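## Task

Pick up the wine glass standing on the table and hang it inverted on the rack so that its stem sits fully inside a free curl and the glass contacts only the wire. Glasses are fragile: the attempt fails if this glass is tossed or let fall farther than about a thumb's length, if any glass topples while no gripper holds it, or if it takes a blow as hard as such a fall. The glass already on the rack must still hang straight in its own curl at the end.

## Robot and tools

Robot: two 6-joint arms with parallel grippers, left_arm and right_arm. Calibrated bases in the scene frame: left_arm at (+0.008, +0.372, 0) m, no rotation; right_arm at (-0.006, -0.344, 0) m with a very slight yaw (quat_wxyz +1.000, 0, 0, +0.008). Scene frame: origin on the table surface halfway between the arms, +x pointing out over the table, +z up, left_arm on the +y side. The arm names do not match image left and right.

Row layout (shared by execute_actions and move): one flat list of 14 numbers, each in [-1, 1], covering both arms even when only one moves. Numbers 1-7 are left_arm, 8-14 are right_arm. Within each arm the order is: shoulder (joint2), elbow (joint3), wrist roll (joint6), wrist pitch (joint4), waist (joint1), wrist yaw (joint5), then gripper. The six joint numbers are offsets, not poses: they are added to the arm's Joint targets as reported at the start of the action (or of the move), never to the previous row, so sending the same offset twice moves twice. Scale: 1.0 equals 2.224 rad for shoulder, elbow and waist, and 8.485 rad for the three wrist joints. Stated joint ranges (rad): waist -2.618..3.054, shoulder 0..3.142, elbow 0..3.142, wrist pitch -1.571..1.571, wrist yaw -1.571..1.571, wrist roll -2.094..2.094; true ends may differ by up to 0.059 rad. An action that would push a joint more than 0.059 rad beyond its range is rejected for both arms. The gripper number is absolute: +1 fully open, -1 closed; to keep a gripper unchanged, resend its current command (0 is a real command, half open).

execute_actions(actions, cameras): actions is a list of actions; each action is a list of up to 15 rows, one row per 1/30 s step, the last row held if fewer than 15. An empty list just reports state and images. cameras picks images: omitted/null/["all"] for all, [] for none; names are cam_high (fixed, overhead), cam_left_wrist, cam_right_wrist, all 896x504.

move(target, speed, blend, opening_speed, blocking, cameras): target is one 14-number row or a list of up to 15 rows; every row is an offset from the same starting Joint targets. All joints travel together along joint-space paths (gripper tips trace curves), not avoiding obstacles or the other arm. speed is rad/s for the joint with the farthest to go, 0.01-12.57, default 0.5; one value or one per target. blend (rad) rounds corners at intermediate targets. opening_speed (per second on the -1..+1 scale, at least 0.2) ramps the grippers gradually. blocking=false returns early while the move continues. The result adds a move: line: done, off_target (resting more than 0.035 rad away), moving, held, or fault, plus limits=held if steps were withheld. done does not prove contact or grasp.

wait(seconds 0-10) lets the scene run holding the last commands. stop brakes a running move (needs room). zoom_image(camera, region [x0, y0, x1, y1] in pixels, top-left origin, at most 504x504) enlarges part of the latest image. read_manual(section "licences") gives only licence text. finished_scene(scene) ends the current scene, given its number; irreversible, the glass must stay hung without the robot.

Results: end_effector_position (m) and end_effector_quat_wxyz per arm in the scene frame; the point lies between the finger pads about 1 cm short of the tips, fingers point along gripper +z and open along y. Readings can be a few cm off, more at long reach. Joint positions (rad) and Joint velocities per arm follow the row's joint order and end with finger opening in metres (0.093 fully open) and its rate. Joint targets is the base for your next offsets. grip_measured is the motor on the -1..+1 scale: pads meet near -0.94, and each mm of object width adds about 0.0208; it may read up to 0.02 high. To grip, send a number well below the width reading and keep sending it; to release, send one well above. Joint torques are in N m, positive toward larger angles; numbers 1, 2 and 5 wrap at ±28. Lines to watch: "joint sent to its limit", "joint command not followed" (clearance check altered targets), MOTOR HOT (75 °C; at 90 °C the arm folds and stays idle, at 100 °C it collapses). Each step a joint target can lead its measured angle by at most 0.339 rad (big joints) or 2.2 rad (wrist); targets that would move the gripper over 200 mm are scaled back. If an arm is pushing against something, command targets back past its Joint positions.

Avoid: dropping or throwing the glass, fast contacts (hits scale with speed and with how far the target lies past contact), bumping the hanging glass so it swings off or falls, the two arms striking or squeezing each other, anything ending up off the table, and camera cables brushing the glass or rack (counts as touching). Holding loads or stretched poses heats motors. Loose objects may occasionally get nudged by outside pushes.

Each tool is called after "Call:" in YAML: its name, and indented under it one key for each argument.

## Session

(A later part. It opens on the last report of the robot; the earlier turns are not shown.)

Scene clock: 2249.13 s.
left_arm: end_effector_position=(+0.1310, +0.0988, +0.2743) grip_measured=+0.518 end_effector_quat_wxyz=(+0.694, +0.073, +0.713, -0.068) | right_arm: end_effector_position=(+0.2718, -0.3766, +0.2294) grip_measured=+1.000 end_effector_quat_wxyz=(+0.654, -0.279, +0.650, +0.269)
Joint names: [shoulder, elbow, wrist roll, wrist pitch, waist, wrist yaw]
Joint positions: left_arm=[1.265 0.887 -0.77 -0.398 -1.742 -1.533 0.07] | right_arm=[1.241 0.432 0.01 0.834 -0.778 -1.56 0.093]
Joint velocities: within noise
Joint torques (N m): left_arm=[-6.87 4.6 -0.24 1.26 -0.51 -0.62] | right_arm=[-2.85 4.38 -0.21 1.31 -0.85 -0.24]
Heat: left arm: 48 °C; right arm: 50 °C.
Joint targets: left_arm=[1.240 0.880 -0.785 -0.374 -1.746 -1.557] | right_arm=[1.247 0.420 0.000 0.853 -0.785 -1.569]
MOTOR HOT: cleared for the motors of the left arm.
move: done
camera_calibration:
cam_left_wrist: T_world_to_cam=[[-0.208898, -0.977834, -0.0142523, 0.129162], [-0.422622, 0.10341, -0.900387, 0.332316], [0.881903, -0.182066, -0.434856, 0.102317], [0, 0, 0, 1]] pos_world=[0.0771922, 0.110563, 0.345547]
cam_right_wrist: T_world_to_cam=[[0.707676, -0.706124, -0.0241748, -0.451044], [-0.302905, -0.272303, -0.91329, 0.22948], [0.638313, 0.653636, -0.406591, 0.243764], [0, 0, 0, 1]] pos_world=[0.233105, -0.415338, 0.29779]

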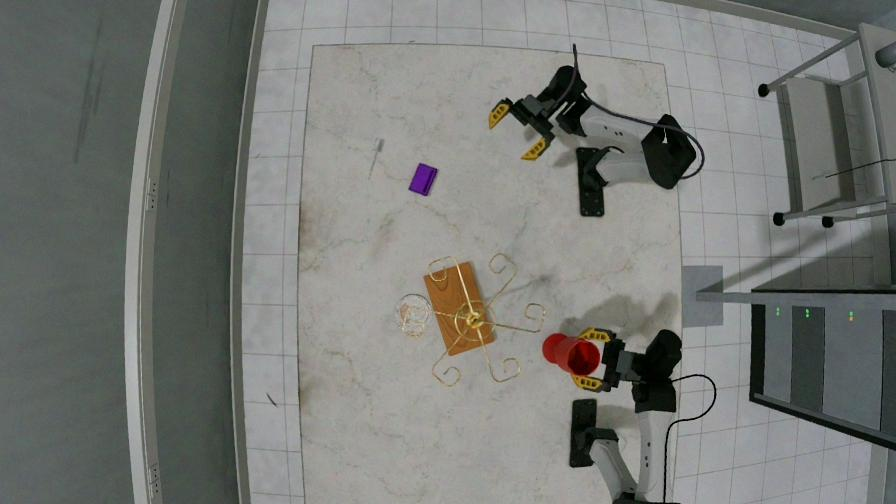

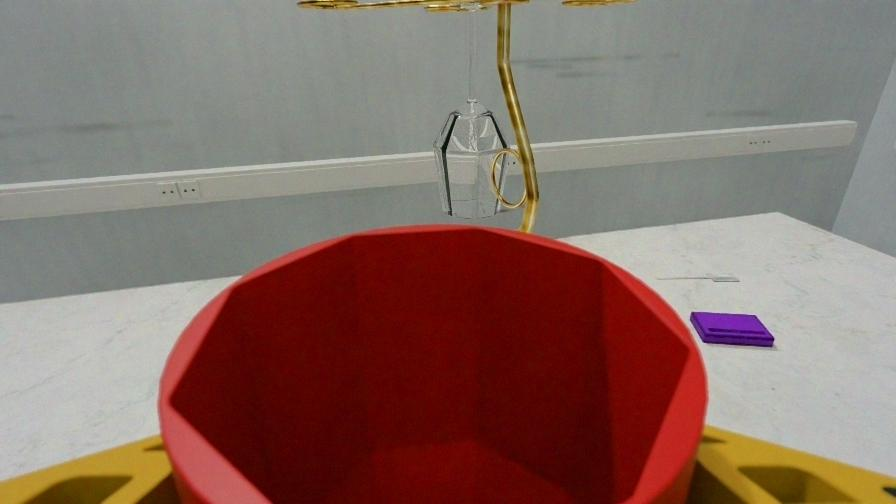

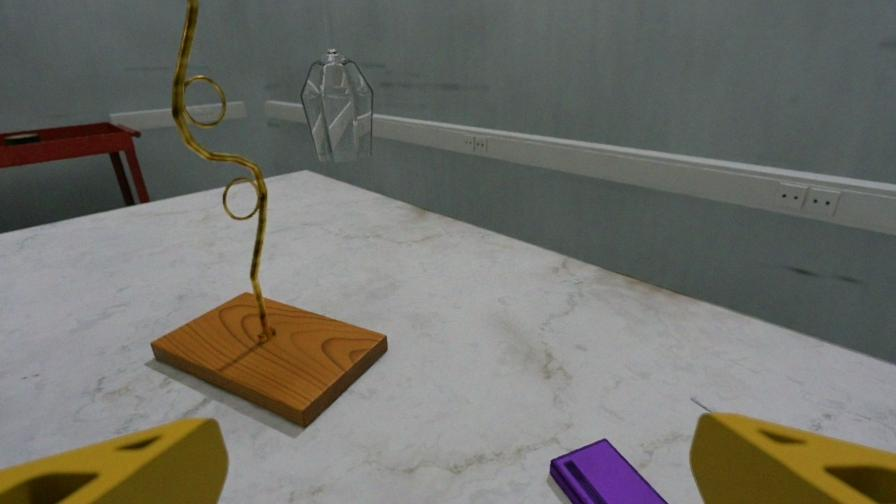

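Call:
move:
  target:
    - [0.1659, 0.0049, 0.0925, 0.1369, 0.1965, 0.1835, 0.42, 0, 0, 0, 0, 0, 0, 1]
    - [0.4168, 0.1924, 0.0925, 0.1542, 0.2882, 0.1835, 0.42, 0, 0, 0, 0, 0, 0, 1]
  speed: [0.8, 0.35]
  blend: 0.1

Call:
zoom_image:
  camera: "cam_right_wrist"
  region: [0, 100, 450, 504]

Scene clock: 2282.93 s.
left_arm: end_effector_position=(+0.2828, -0.1730, +0.1762) grip_measured=+0.518 end_effector_quat_wxyz=(+0.599, +0.366, +0.608, -0.370) | right_arm: end_effector_position=(+0.2718, -0.3766, +0.2294) grip_measured=+1.000 end_effector_quat_wxyz=(+0.654, -0.279, +0.649, +0.269)
Joint names: [shoulder, elbow, wrist roll, wrist pitch, waist, wrist yaw]
Joint positions: left_arm=[2.166 1.269 -0.011 0.89 -1.105 -0.01 0.07] | right_arm=[1.241 0.432 0.01 0.835 -0.778 -1.56 0.093]
Joint velocities: within noise
Joint torques (N m): left_arm=[-13.01 8.09 0.05 2.37 -0.42 0.11] | right_arm=[-2.67 4.52 -0.19 1.32 -0.77 -0.25]
Heat: left arm: 45 °C; right arm: 47 °C.
Joint targets: left_arm=[2.167 1.308 -0.001 0.934 -1.104 0.000] | right_arm=[1.247 0.420 0.000 0.853 -0.785 -1.569]
move: off_target (left_arm); left_arm: the wrist pitch is farthest, 0.045 rad from its target
camera_calibration:
cam_left_wrist: T_world_to_cam=[[-0.894173, -0.447719, 0.00172972, 0.1764], [-0.188416, 0.37279, -0.908585, 0.318065], [0.406146, -0.812758, -0.417696, -0.101392], [0, 0, 0, 1]] pos_world=[0.258841, -0.122001, 0.246333]
cam_right_wrist: T_world_to_cam=[[0.707667, -0.706159, -0.0233855, -0.451222], [-0.302413, -0.272813, -0.913301, 0.229184], [0.638556, 0.653385, -0.406613, 0.243544], [0, 0, 0, 1]] pos_world=[0.233106, -0.415238, 0.29779]

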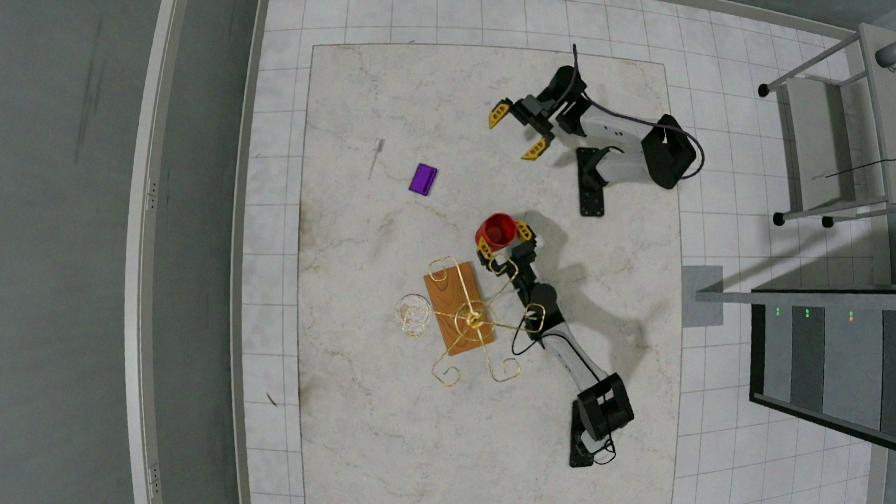

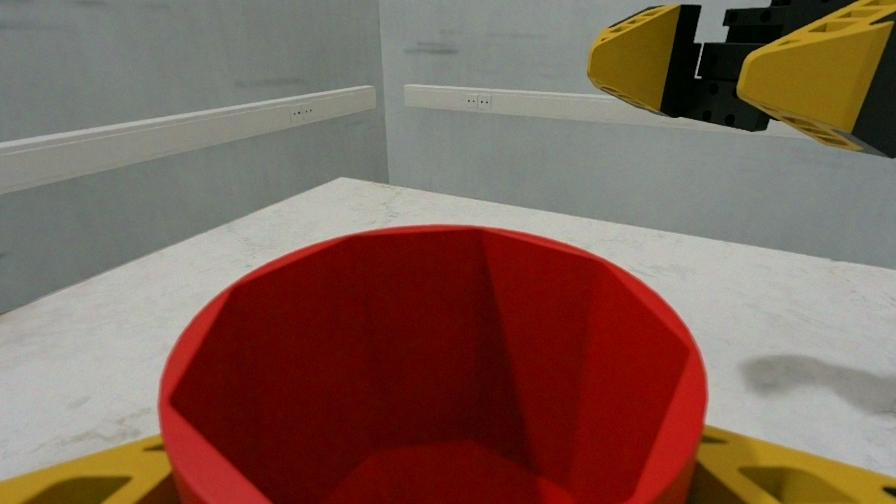

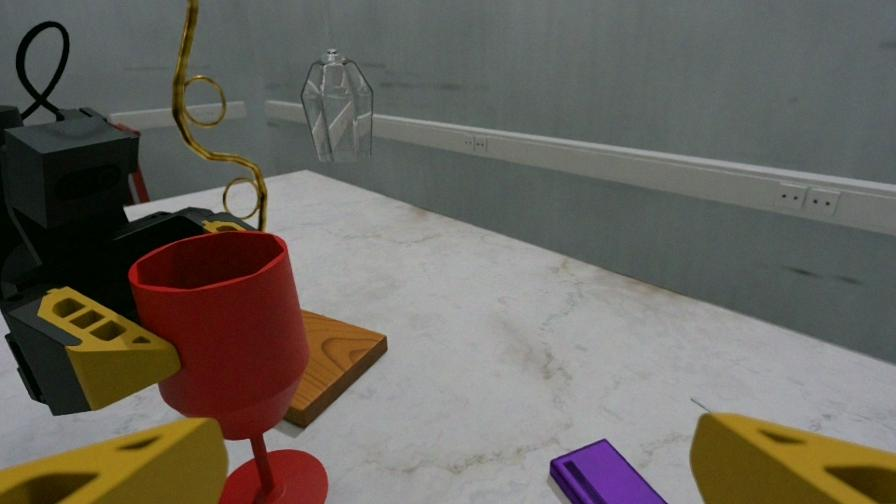

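Scaled by 1.120 from the camera's 896x504 image, which has a finer 1280x720 frame.

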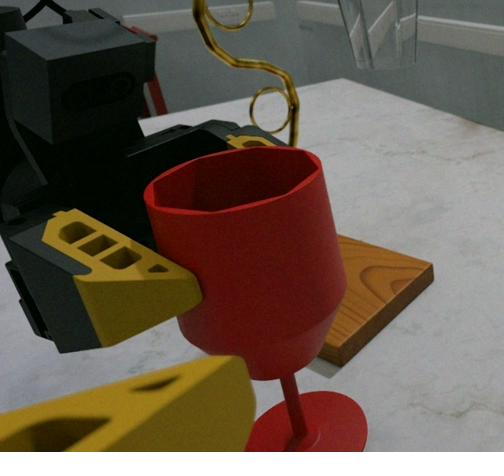

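Call:
move:
  target: [0.0180, -0.0047, 0, 0.0059, 0, 0, 0.42, 0, 0, 0, 0, 0, 0, 1]
  speed: 0.08
  cameras: ["cam_right_wrist"]

Call:
zoom_image:
  camera: "cam_right_wrist"
  region: [100, 300, 400, 504]

Scene clock: 2319.47 s.
left_arm: end_effector_position=(+0.2837, -0.1749, +0.1673) grip_measured=+0.518 end_effector_quat_wxyz=(+0.604, +0.364, +0.603, -0.373) | right_arm: end_effector_position=(+0.2718, -0.3766, +0.2294) grip_measured=+1.000 end_effector_quat_wxyz=(+0.654, -0.279, +0.649, +0.269)
Joint names: [shoulder, elbow, wrist roll, wrist pitch, waist, wrist yaw]
Joint positions: left_arm=[2.202 1.269 -0.011 0.94 -1.105 -0.01 0.07] | right_arm=[1.241 0.432 0.01 0.835 -0.778 -1.56 0.093]
Joint velocities: within noise
Joint torques (N m): left_arm=[-12.83 7.28 0.04 2.33 -0.66 0.08] | right_arm=[-2.84 4.56 -0.21 1.32 -0.83 -0.26]
Heat: left arm: 48 °C; right arm: 46 °C.
Joint targets: left_arm=[2.207 1.297 0.000 0.984 -1.104 0.000] | right_arm=[1.247 0.420 0.000 0.853 -0.785 -1.569]
move: off_target (left_arm); left_arm: the wrist pitch is farthest, 0.044 rad from its target
camera_calibration:
cam_right_wrist: T_world_to_cam=[[0.707667, -0.706159, -0.0233855, -0.451222], [-0.302413, -0.272813, -0.913301, 0.229184], [0.638556, 0.653385, -0.406613, 0.243544], [0, 0, 0, 1]] pos_world=[0.233106, -0.415238, 0.29779]
Images, in order (width x height): cam_right_wrist 896x504.

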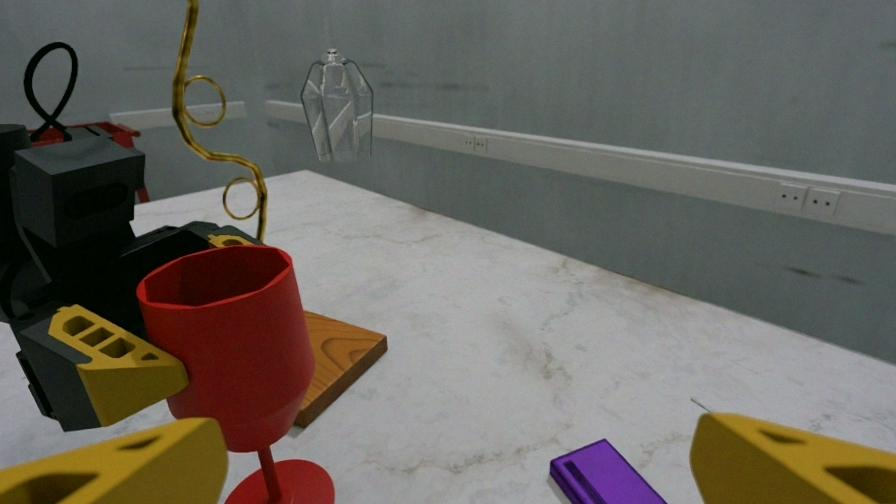

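Scaled by 1.680 from the camera's 896x504 image, which has a finer 1280x720 frame.

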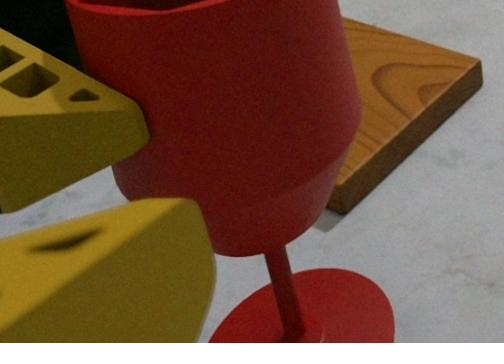

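Call:
move:
  target: [0.0129, 0, 0, 0.0026, 0, 0, 0.42, 0, 0, 0, 0, 0, 0, 1]
  speed: 0.06
  cameras: ["cam_right_wrist"]

Call:
zoom_image:
  camera: "cam_right_wrist"
  region: [100, 300, 400, 504]

Scene clock: 2337.50 s.
left_arm: end_effector_position=(+0.2842, -0.1761, +0.1564) grip_measured=+0.518 end_effector_quat_wxyz=(+0.602, +0.365, +0.605, -0.372) | right_arm: end_effector_position=(+0.2718, -0.3766, +0.2294) grip_measured=+1.000 end_effector_quat_wxyz=(+0.654, -0.279, +0.649, +0.269)
Joint names: [shoulder, elbow, wrist roll, wrist pitch, waist, wrist yaw]
Joint positions: left_arm=[2.229 1.269 -0.011 0.962 -1.105 -0.01 0.07] | right_arm=[1.241 0.432 0.01 0.835 -0.778 -1.56 0.093]
Joint velocities: within noise
Joint torques (N m): left_arm=[-12.81 7.28 0.1 2.34 -0.32 0.04] | right_arm=[-2.8 4.42 -0.2 1.32 -0.65 -0.28]
Heat: left arm: 52 °C; right arm: 45 °C.
Joint targets: left_arm=[2.236 1.297 -0.001 1.006 -1.104 0.000] | right_arm=[1.247 0.420 0.000 0.853 -0.785 -1.569]
move: off_target (left_arm); left_arm: the wrist pitch is farthest, 0.044 rad from its target
camera_calibration:
cam_right_wrist: T_world_to_cam=[[0.707667, -0.706159, -0.0233855, -0.451222], [-0.302413, -0.272813, -0.913301, 0.229184], [0.638556, 0.653385, -0.406613, 0.243544], [0, 0, 0, 1]] pos_world=[0.233106, -0.415238, 0.29779]
Images, in order (width x height): cam_right_wrist 896x504.

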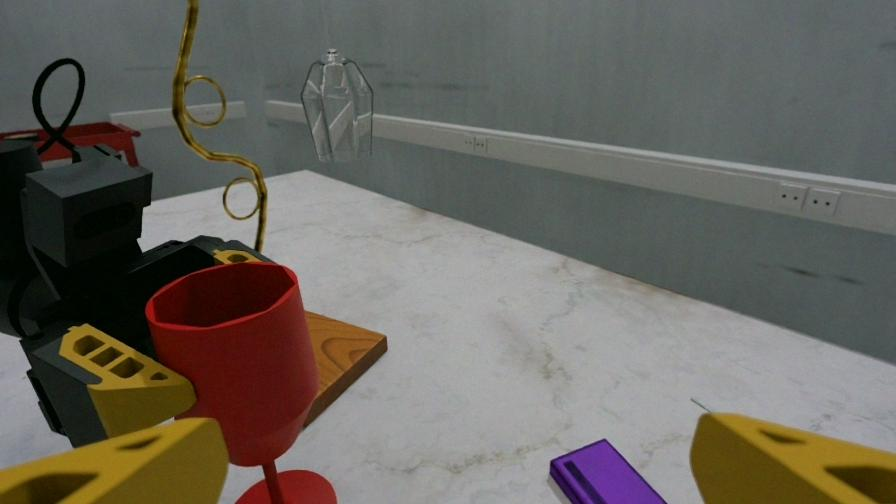

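Scaled by 1.680 from the camera's 896x504 image, which has a finer 1280x720 frame.

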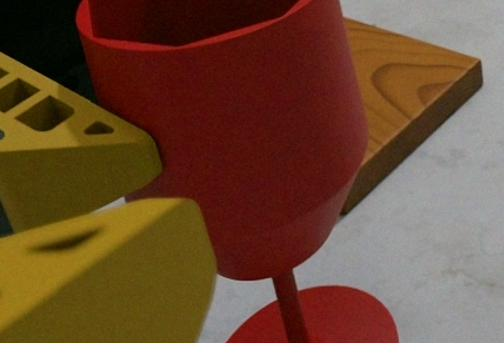

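Call:
move:
  target: [0.0052, 0, 0, 0.0014, 0, 0, 0.42, 0, 0, 0, 0, 0, 0, 1]
  speed: 0.05
  cameras: ["cam_right_wrist"]

Scene clock: 2342.47 s.
left_arm: end_effector_position=(+0.2843, -0.1764, +0.1559) grip_measured=+0.518 end_effector_quat_wxyz=(+0.605, +0.363, +0.602, -0.374) | right_arm: end_effector_position=(+0.2718, -0.3766, +0.2294) grip_measured=+1.000 end_effector_quat_wxyz=(+0.654, -0.279, +0.649, +0.269)
Joint names: [shoulder, elbow, wrist roll, wrist pitch, waist, wrist yaw]
Joint positions: left_arm=[2.238 1.269 -0.01 0.981 -1.105 -0.009 0.07] | right_arm=[1.241 0.432 0.01 0.835 -0.778 -1.56 0.093]
Joint velocities: within noise
Joint torques (N m): left_arm=[-12.62 7.38 0.07 2.28 -0.53 0.12] | right_arm=[-2.93 4.4 -0.21 1.31 -0.58 -0.3]
Heat: left arm: 53 °C; right arm: 45 °C.
Joint targets: left_arm=[2.247 1.297 0.000 1.018 -1.104 0.000] | right_arm=[1.247 0.420 0.000 0.853 -0.785 -1.569]
move: off_target (left_arm); left_arm: the wrist pitch is farthest, 0.037 rad from its target
camera_calibration:
cam_right_wrist: T_world_to_cam=[[0.707667, -0.706159, -0.0233855, -0.451222], [-0.302413, -0.272813, -0.913301, 0.229184], [0.638556, 0.653385, -0.406613, 0.243544], [0, 0, 0, 1]] pos_world=[0.233106, -0.415238, 0.29779]
Images, in order (width x height): cam_right_wrist 896x504.

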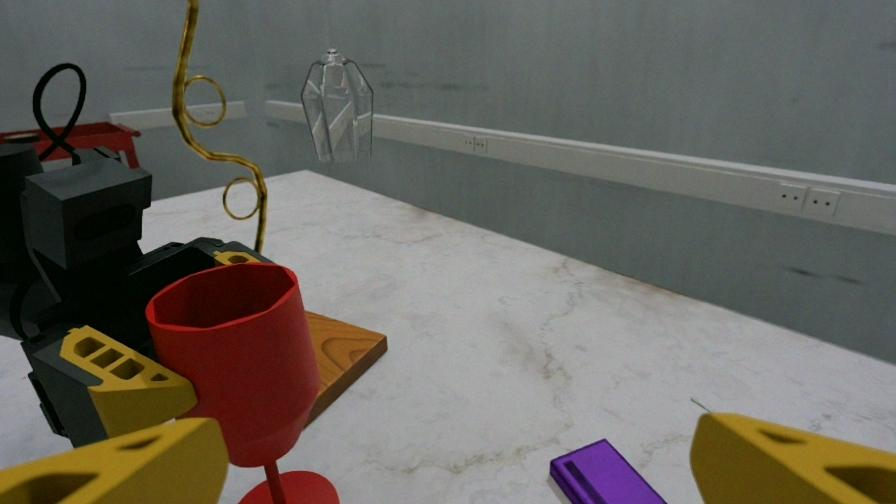

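Call:
move:
  target: [0.0052, 0, 0, 0, 0, 0, 0.42, 0, 0, 0, 0, 0, 0, 1]
  speed: 0.05
  cameras: ["cam_right_wrist"]

Scene clock: 2350.03 s.
left_arm: end_effector_position=(+0.2844, -0.1766, +0.1550) grip_measured=+0.518 end_effector_quat_wxyz=(+0.607, +0.362, +0.599, -0.375) | right_arm: end_effector_position=(+0.2718, -0.3766, +0.2294) grip_measured=+1.000 end_effector_quat_wxyz=(+0.654, -0.279, +0.649, +0.269)
Joint names: [shoulder, elbow, wrist roll, wrist pitch, waist, wrist yaw]
Joint positions: left_arm=[2.245 1.269 -0.009 0.995 -1.105 -0.009 0.07] | right_arm=[1.241 0.432 0.01 0.835 -0.778 -1.56 0.093]
Joint velocities: within noise
Joint torques (N m): left_arm=[-12.08 7.2 0.01 2.15 -0.18 0.09] | right_arm=[-2.74 4.4 -0.23 1.31 -0.72 -0.22]
Heat: left arm: 52 °C; right arm: 45 °C.
Joint targets: left_arm=[2.259 1.297 -0.001 1.018 -1.104 0.000] | right_arm=[1.247 0.420 0.000 0.853 -0.785 -1.569]
move: done
camera_calibration:
cam_right_wrist: T_world_to_cam=[[0.707667, -0.706159, -0.0233855, -0.451222], [-0.302413, -0.272813, -0.913301, 0.229184], [0.638556, 0.653385, -0.406613, 0.243544], [0, 0, 0, 1]] pos_world=[0.233106, -0.415238, 0.29779]
Images, in order (width x height): cam_right_wrist 896x504.

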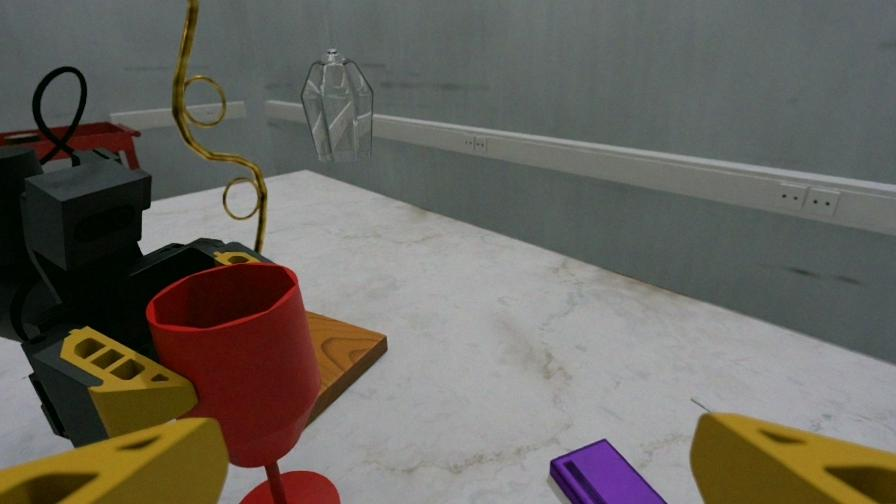

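Call:
move:
  target: [0, 0, 0, -0.0035, 0, 0, 0.42, 0, 0, 0, 0, 0, 0, 1]
  speed: 0.05
  cameras: []

Scene clock: 2367.30 s.
left_arm: end_effector_position=(+0.2844, -0.1766, +0.1548) grip_measured=+0.518 end_effector_quat_wxyz=(+0.607, +0.362, +0.600, -0.375) | right_arm: end_effector_position=(+0.2718, -0.3766, +0.2294) grip_measured=+1.000 end_effector_quat_wxyz=(+0.654, -0.279, +0.649, +0.269)
Joint names: [shoulder, elbow, wrist roll, wrist pitch, waist, wrist yaw]
Joint positions: left_arm=[2.245 1.269 -0.009 0.995 -1.105 -0.009 0.07] | right_arm=[1.241 0.432 0.01 0.835 -0.778 -1.56 0.093]
Joint velocities: within noise
Joint torques (N m): left_arm=[-12.36 7.06 0.02 1.91 -0.46 0.11] | right_arm=[-2.92 4.42 -0.19 1.33 -0.8 -0.3]
Heat: left arm: 52 °C; right arm: 45 °C.
Joint targets: left_arm=[2.259 1.297 -0.001 0.988 -1.104 0.000] | right_arm=[1.247 0.420 0.000 0.853 -0.785 -1.569]
move: done
No camera images: "cameras" was empty.

Call:
move:
  target: [0, 0, 0, 0, 0, 0, 1, 0, 0, 0, 0, 0, 0, 1]
  opening_speed: 0.35
  cameras: ["cam_right_wrist", "cam_left_wrist", "cam_high"]

Call:
zoom_image:
  camera: "cam_right_wrist"
  region: [50, 200, 450, 504]

Scene clock: 2377.67 s.
left_arm: end_effector_position=(+0.2844, -0.1767, +0.1526) grip_measured=+1.000 end_effector_quat_wxyz=(+0.605, +0.364, +0.602, -0.373) | right_arm: end_effector_position=(+0.2718, -0.3766, +0.2294) grip_measured=+1.000 end_effector_quat_wxyz=(+0.654, -0.279, +0.649, +0.269)
Joint names: [shoulder, elbow, wrist roll, wrist pitch, waist, wrist yaw]
Joint positions: left_arm=[2.245 1.269 -0.009 0.985 -1.105 -0.009 0.093] | right_arm=[1.241 0.432 0.01 0.835 -0.778 -1.56 0.093]
Joint velocities: within noise
Joint torques (N m): left_arm=[-12.15 7.17 0.02 1.98 -0.38 0.05] | right_arm=[-2.78 4.44 -0.19 1.29 -0.77 -0.25]
Heat: left arm: 52 °C; right arm: 44 °C.
Joint targets: left_arm=[2.259 1.297 0.000 0.988 -1.104 0.000] | right_arm=[1.247 0.420 0.000 0.853 -0.785 -1.569]
move: done
camera_calibration:
cam_left_wrist: T_world_to_cam=[[-0.894682, -0.446703, -0.000558352, 0.176939], [-0.179283, 0.360222, -0.915477, 0.294572], [0.409148, -0.818961, -0.40237, -0.119098], [0, 0, 0, 1]] pos_world=[0.259844, -0.124609, 0.221851]
cam_right_wrist: T_world_to_cam=[[0.707667, -0.706159, -0.0233855, -0.451222], [-0.302413, -0.272813, -0.913301, 0.229184], [0.638556, 0.653385, -0.406613, 0.243544], [0, 0, 0, 1]] pos_world=[0.233106, -0.415238, 0.29779]

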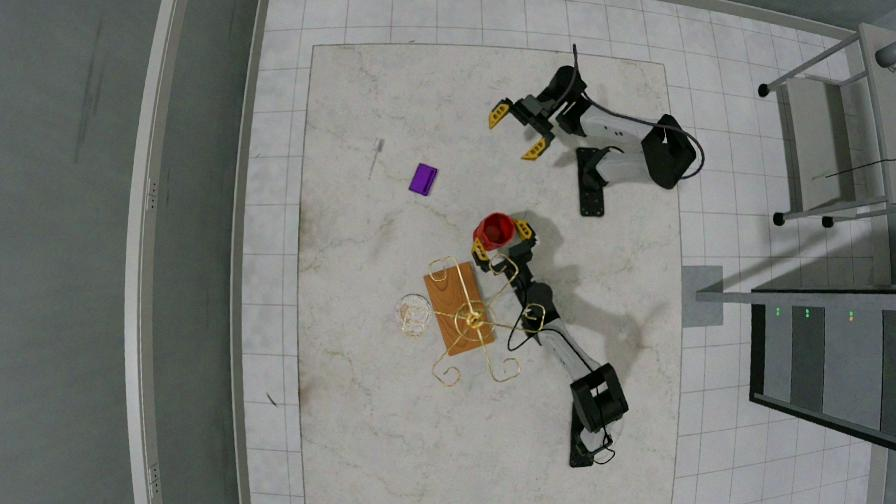

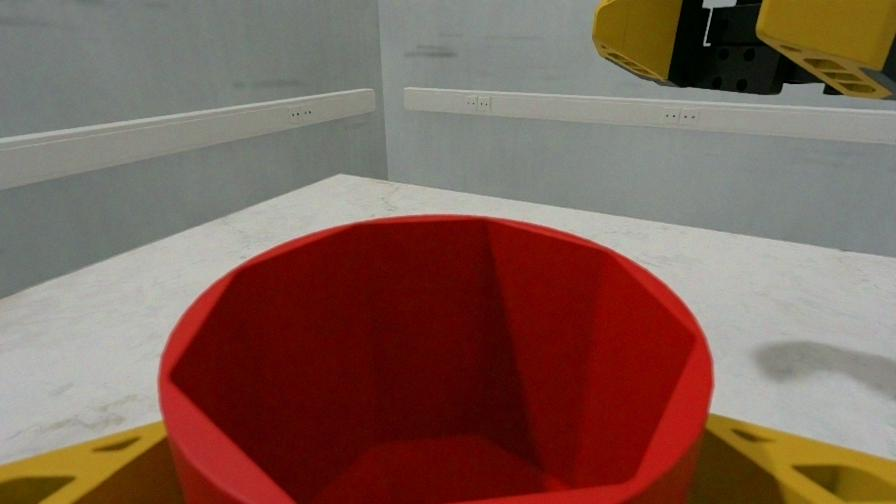

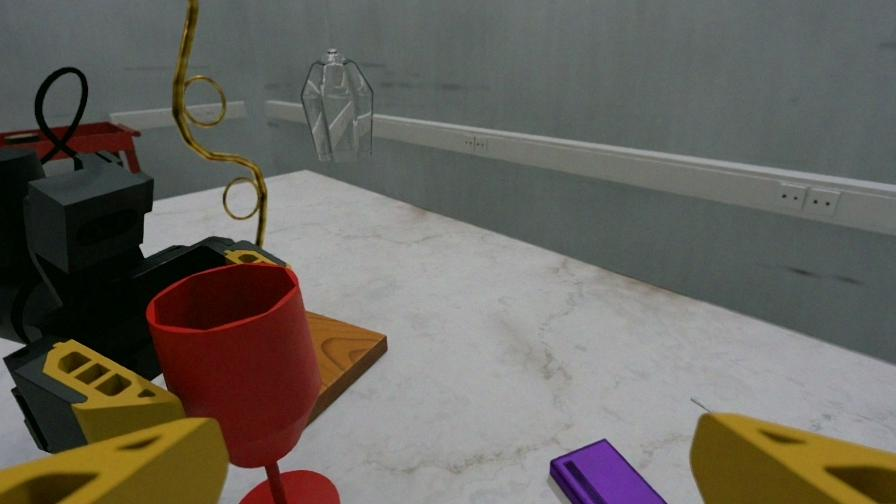

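Scaled by 1.260 from the camera's 896x504 image, which has a finer 1280x720 frame.

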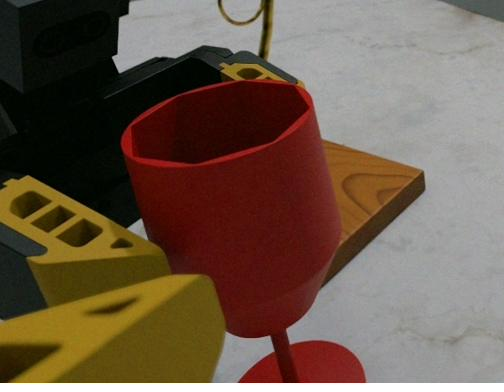

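Call:
move:
  target:
    - [-0.0601, -0.1028, 0, 0.0110, 0, 0, 1, 0, 0, 0, 0, 0, 0, 1]
    - [-0.1189, -0.2061, 0, 0.0226, 0, 0, 1, 0, 0, 0, 0, 0, 0, 1]
    - [-0.1782, -0.3027, 0, 0.0324, 0, 0, 1, 0, 0, 0, 0, 0, 0, 1]
  speed: 0.25
  blend: 0.03

Call:
zoom_image:
  camera: "cam_high"
  region: [440, 190, 640, 400]

Scene clock: 2429.17 s.
left_arm: end_effector_position=(+0.2233, -0.0549, +0.1399) grip_measured=+1.000 end_effector_quat_wxyz=(+0.593, +0.372, +0.614, -0.366) | right_arm: end_effector_position=(+0.2718, -0.3766, +0.2294) grip_measured=+1.000 end_effector_quat_wxyz=(+0.654, -0.279, +0.649, +0.269)
Joint names: [shoulder, elbow, wrist roll, wrist pitch, waist, wrist yaw]
Joint positions: left_arm=[1.901 0.632 -0.009 1.239 -1.105 -0.009 0.093] | right_arm=[1.241 0.432 0.01 0.835 -0.778 -1.56 0.093]
Joint velocities: within noise
Joint torques (N m): left_arm=[-12.6 3.08 0.02 2.18 -0.46 0.09] | right_arm=[-2.78 4.45 -0.19 1.3 -0.75 -0.24]
Heat: left arm: 54 °C; right arm: 44 °C.
Joint targets: left_arm=[1.863 0.624 0.000 1.263 -1.104 0.000] | right_arm=[1.247 0.420 0.000 0.853 -0.785 -1.569]
move: off_target (left_arm); left_arm: the shoulder is farthest, 0.038 rad from its target
camera_calibration:
cam_left_wrist: T_world_to_cam=[[-0.894683, -0.446701, -0.000495643, 0.17662], [-0.19529, 0.392138, -0.898938, 0.231085], [0.401751, -0.804168, -0.438075, 0.00798954], [0, 0, 0, 1]] pos_world=[0.199938, -0.00529578, 0.211319]
cam_right_wrist: T_world_to_cam=[[0.707667, -0.706159, -0.0233855, -0.451222], [-0.302413, -0.272813, -0.913301, 0.229184], [0.638556, 0.653385, -0.406613, 0.243544], [0, 0, 0, 1]] pos_world=[0.233106, -0.415238, 0.29779]

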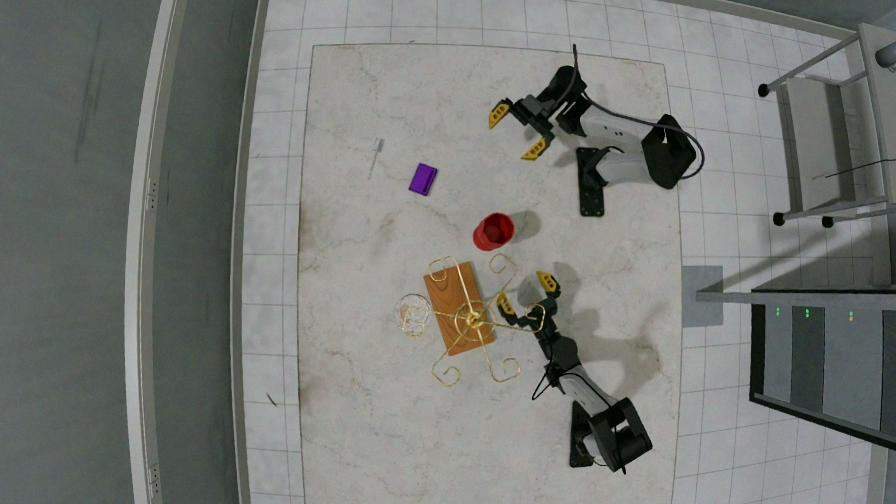

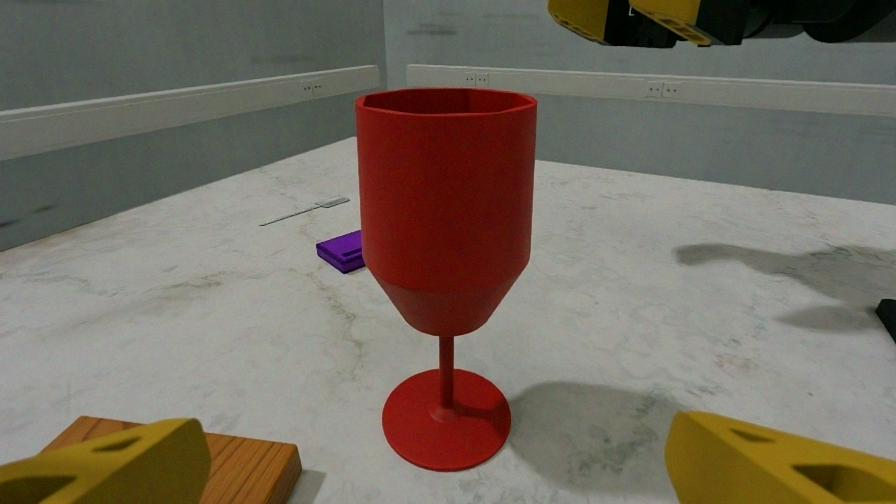

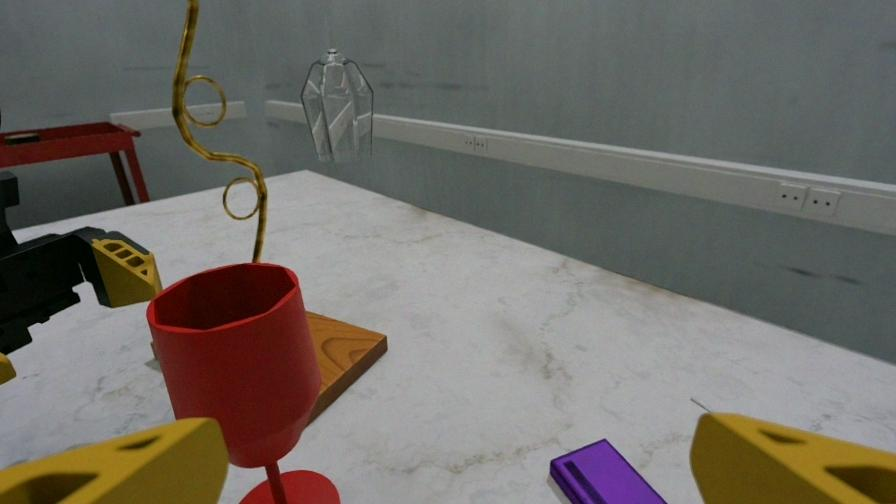

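Scaled by 2.400 from the camera's 896x504 image, which has a finer 1280x720 frame.

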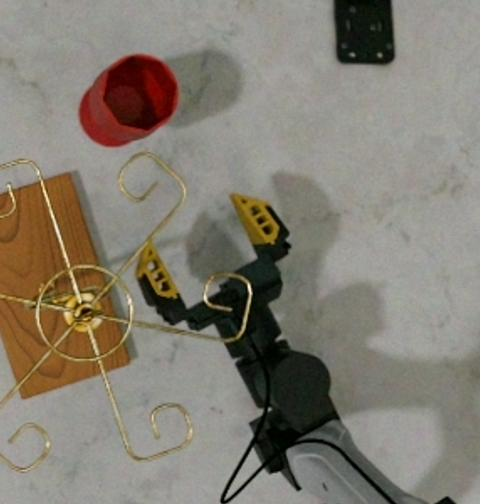

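Call:
zoom_image:
  camera: "cam_left_wrist"
  region: [400, 320, 500, 430]

Scaled by 4.582 from the camera's 896x504 image, which has a finer 1280x720 frame.

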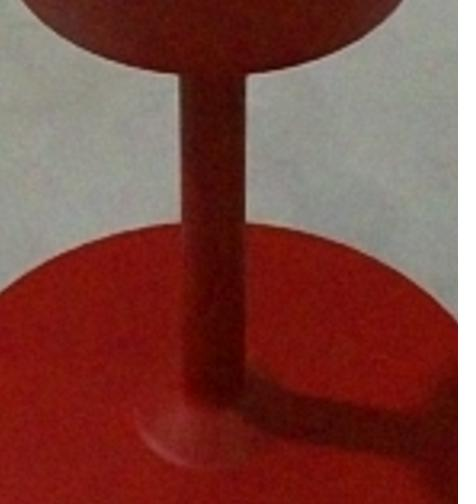

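Call:
zoom_image:
  camera: "cam_high"
  region: [475, 240, 535, 300]

Call:
zoom_image:
  camera: "cam_high"
  region: [415, 245, 475, 305]

Scaled by 8.400 from the camera's 896x504 image, which has a finer 1280x720 frame.

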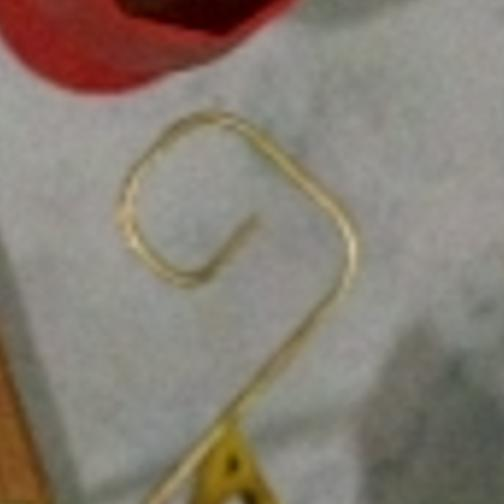

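Scaled by 8.400 from the camera's 896x504 image, which has a finer 1280x720 frame.

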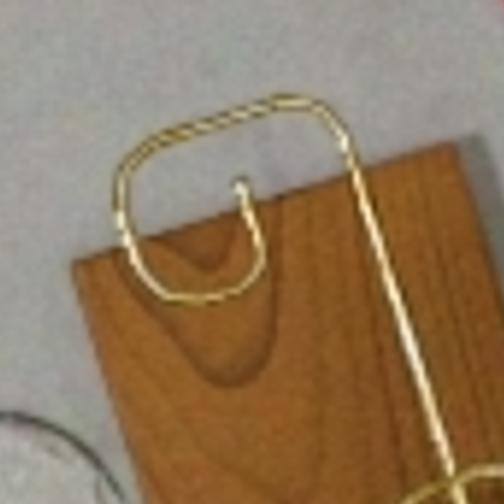

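Call:
move:
  target: [-0.1659, 0.2068, 0, -0.0912, -0.2482, -0.1440, 1, 0.0773, 0.0432, -0.1234, -0.1122, 0.1826, -0.0019, 1]
  speed: 0.6

Scene clock: 2567.67 s.
left_arm: end_effector_position=(+0.1320, -0.0265, +0.3242) grip_measured=+1.000 end_effector_quat_wxyz=(+0.690, +0.148, +0.688, -0.167) | right_arm: end_effector_position=(+0.2545, -0.2645, +0.1511) grip_measured=+1.000 end_effector_quat_wxyz=(+0.587, -0.407, +0.581, +0.390)
Joint names: [shoulder, elbow, wrist roll, wrist pitch, waist, wrist yaw]
Joint positions: left_arm=[1.519 1.055 -0.004 0.487 -1.654 -1.206 0.093] | right_arm=[1.413 0.488 -1.035 -0.085 -0.385 -1.564 0.093]
Joint velocities: within noise
Joint torques (N m): left_arm=[-9.94 7.8 -0.04 1.45 -0.59 -0.15] | right_arm=[-3.63 7.02 -0.24 0.67 0.44 -0.81]
Heat: left arm: 54 °C; right arm: 42 °C.
Joint targets: left_arm=[1.494 1.084 0.000 0.490 -1.657 -1.222] | right_arm=[1.419 0.516 -1.047 -0.099 -0.379 -1.578]
joint sent to its limit (right arm) — the wrist yaw, lower limit.
move: done
camera_calibration:
cam_left_wrist: T_world_to_cam=[[-0.443944, -0.895919, 0.0155455, 0.0311739], [-0.367698, 0.166325, -0.914951, 0.389754], [0.817136, -0.411903, -0.403266, 0.0924923], [0, 0, 0, 1]] pos_world=[0.0815724, 0.00120124, 0.39342]
cam_right_wrist: T_world_to_cam=[[0.927266, -0.374104, -0.0149264, -0.330959], [-0.166712, -0.376863, -0.911143, 0.120613], [0.335237, 0.847361, -0.41182, 0.278811], [0, 0, 0, 1]] pos_world=[0.233527, -0.314612, 0.219776]

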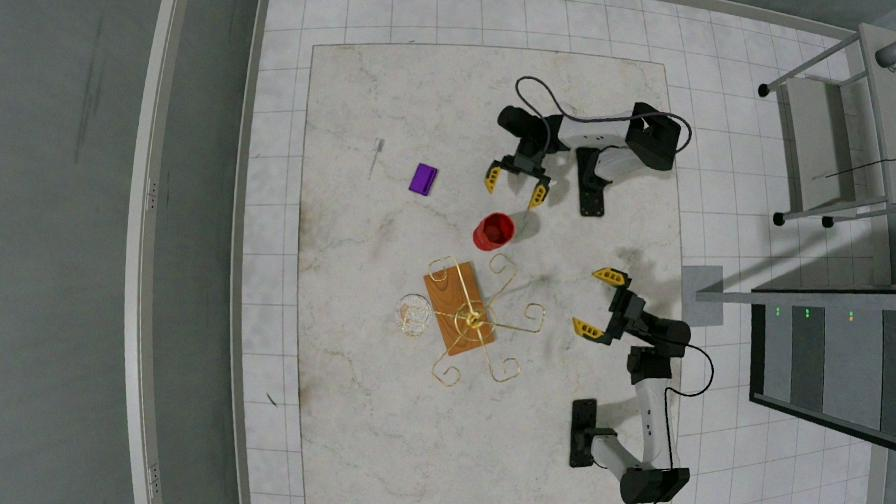

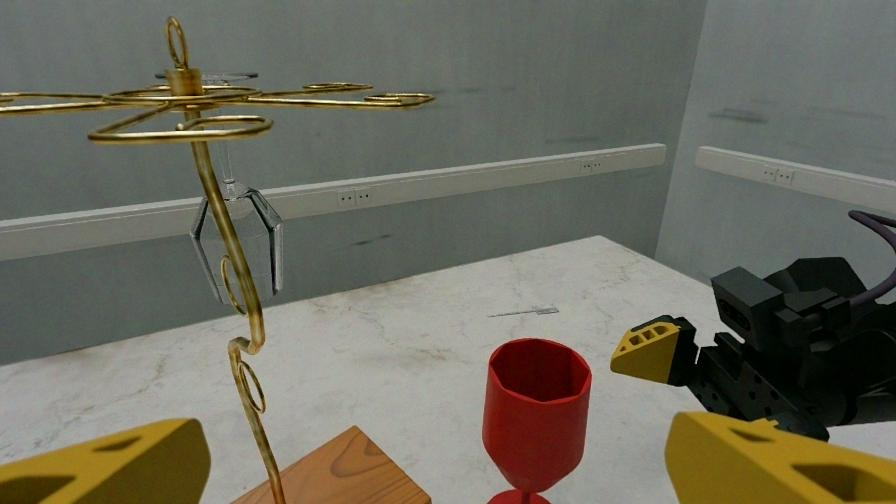

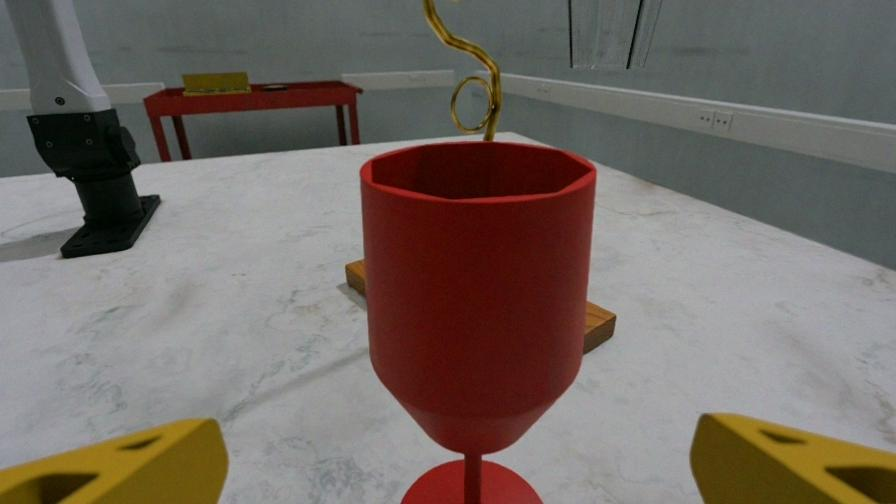

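Call:
move:
  target: [0, 0, 0, 0, 0, 0, 1, 0.1169, 0.1111, 0, -0.0029, 0.1066, 0, 1]
  speed: 0.25
  cameras: ["cam_right_wrist", "cam_left_wrist"]

Scene clock: 2606.93 s.
left_arm: end_effector_position=(+0.1321, -0.0263, +0.3240) grip_measured=+1.000 end_effector_quat_wxyz=(+0.690, +0.148, +0.689, -0.166) | right_arm: end_effector_position=(+0.2921, -0.2137, +0.1498) grip_measured=+1.000 end_effector_quat_wxyz=(+0.529, -0.464, +0.536, +0.466)
Joint names: [shoulder, elbow, wrist roll, wrist pitch, waist, wrist yaw]
Joint positions: left_arm=[1.519 1.055 -0.004 0.485 -1.654 -1.207 0.093] | right_arm=[1.672 0.737 -1.036 -0.11 -0.146 -1.565 0.093]
Joint velocities: within noise
Joint torques (N m): left_arm=[-9.78 7.75 -0.05 1.49 -0.69 -0.15] | right_arm=[-5.79 6.76 -0.22 0.64 0.43 -0.85]
Heat: left arm: 53 °C; right arm: 44 °C.
Joint targets: left_arm=[1.494 1.084 0.000 0.489 -1.657 -1.222] | right_arm=[1.679 0.764 -1.047 -0.124 -0.141 -1.577]
move: done
camera_calibration:
cam_left_wrist: T_world_to_cam=[[-0.442916, -0.896451, 0.0141555, 0.0316404], [-0.367807, 0.167281, -0.914732, 0.389586], [0.817645, -0.410356, -0.403813, 0.0926264], [0, 0, 0, 1]] pos_world=[0.081571, 0.00120362, 0.393323]
cam_right_wrist: T_world_to_cam=[[0.988372, -0.144242, -0.0481102, -0.31065], [-0.102876, -0.401361, -0.910124, 0.120797], [0.111969, 0.904491, -0.411534, 0.300042], [0, 0, 0, 1]] pos_world=[0.28587, -0.267711, 0.218472]
Images, in order (width x height): cam_left_wrist 896x504, cam_right_wrist 896x504.

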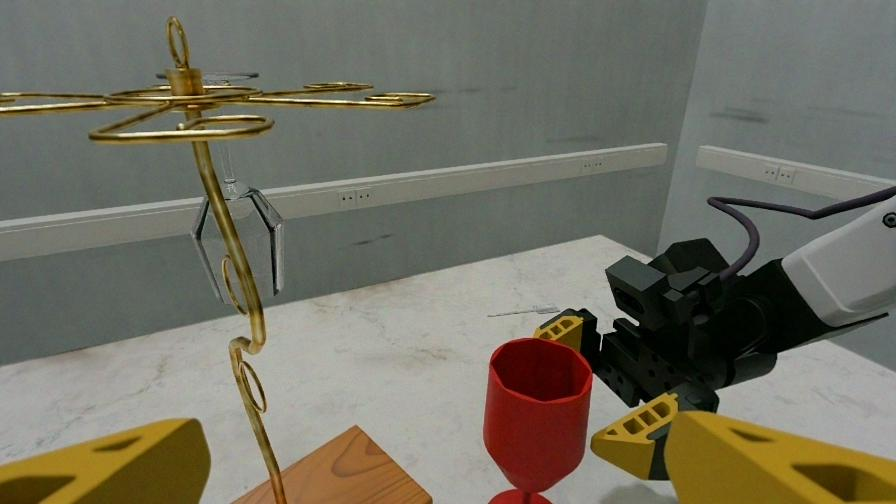

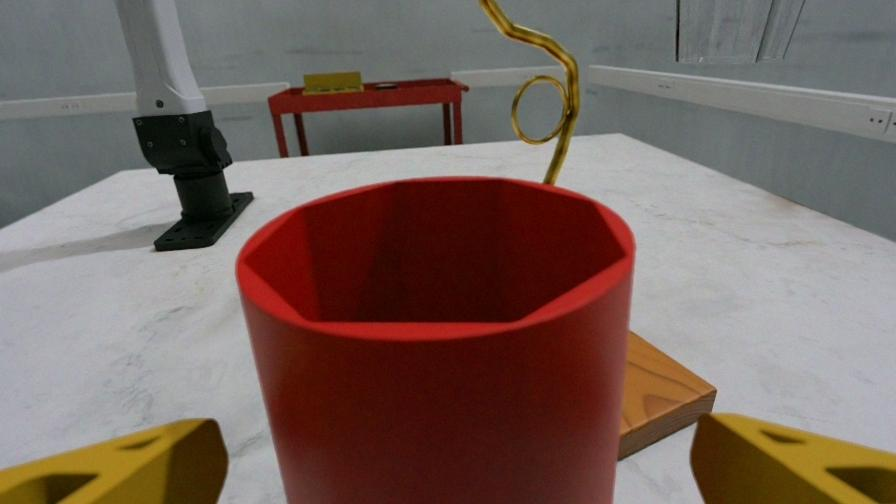

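Call:
zoom_image:
  camera: "cam_right_wrist"
  region: [180, 380, 280, 504]

Call:
zoom_image:
  camera: "cam_right_wrist"
  region: [650, 380, 750, 504]

Call:
zoom_image:
  camera: "cam_high"
  region: [450, 150, 580, 280]

Scaled by 4.065 from the camera's 896x504 image, which has a finer 1280x720 frame.

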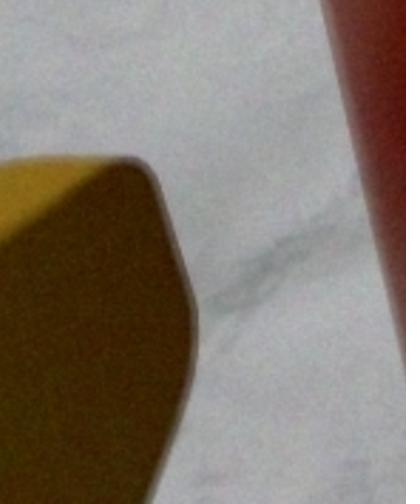

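Scaled by 4.065 from the camera's 896x504 image, which has a finer 1280x720 frame.

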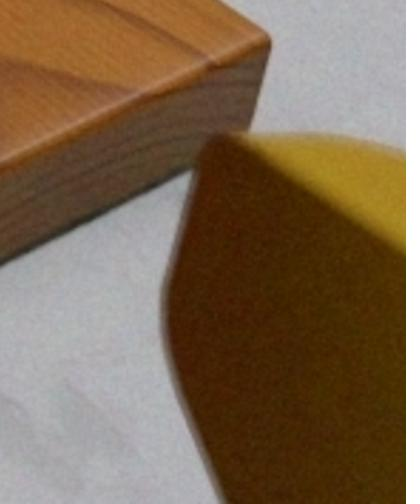

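This scene's latest camera images include none from cam_high. They are from: cam_left_wrist, cam_right_wrist. cam_high's image comes with the result of a call that names it in "cameras".


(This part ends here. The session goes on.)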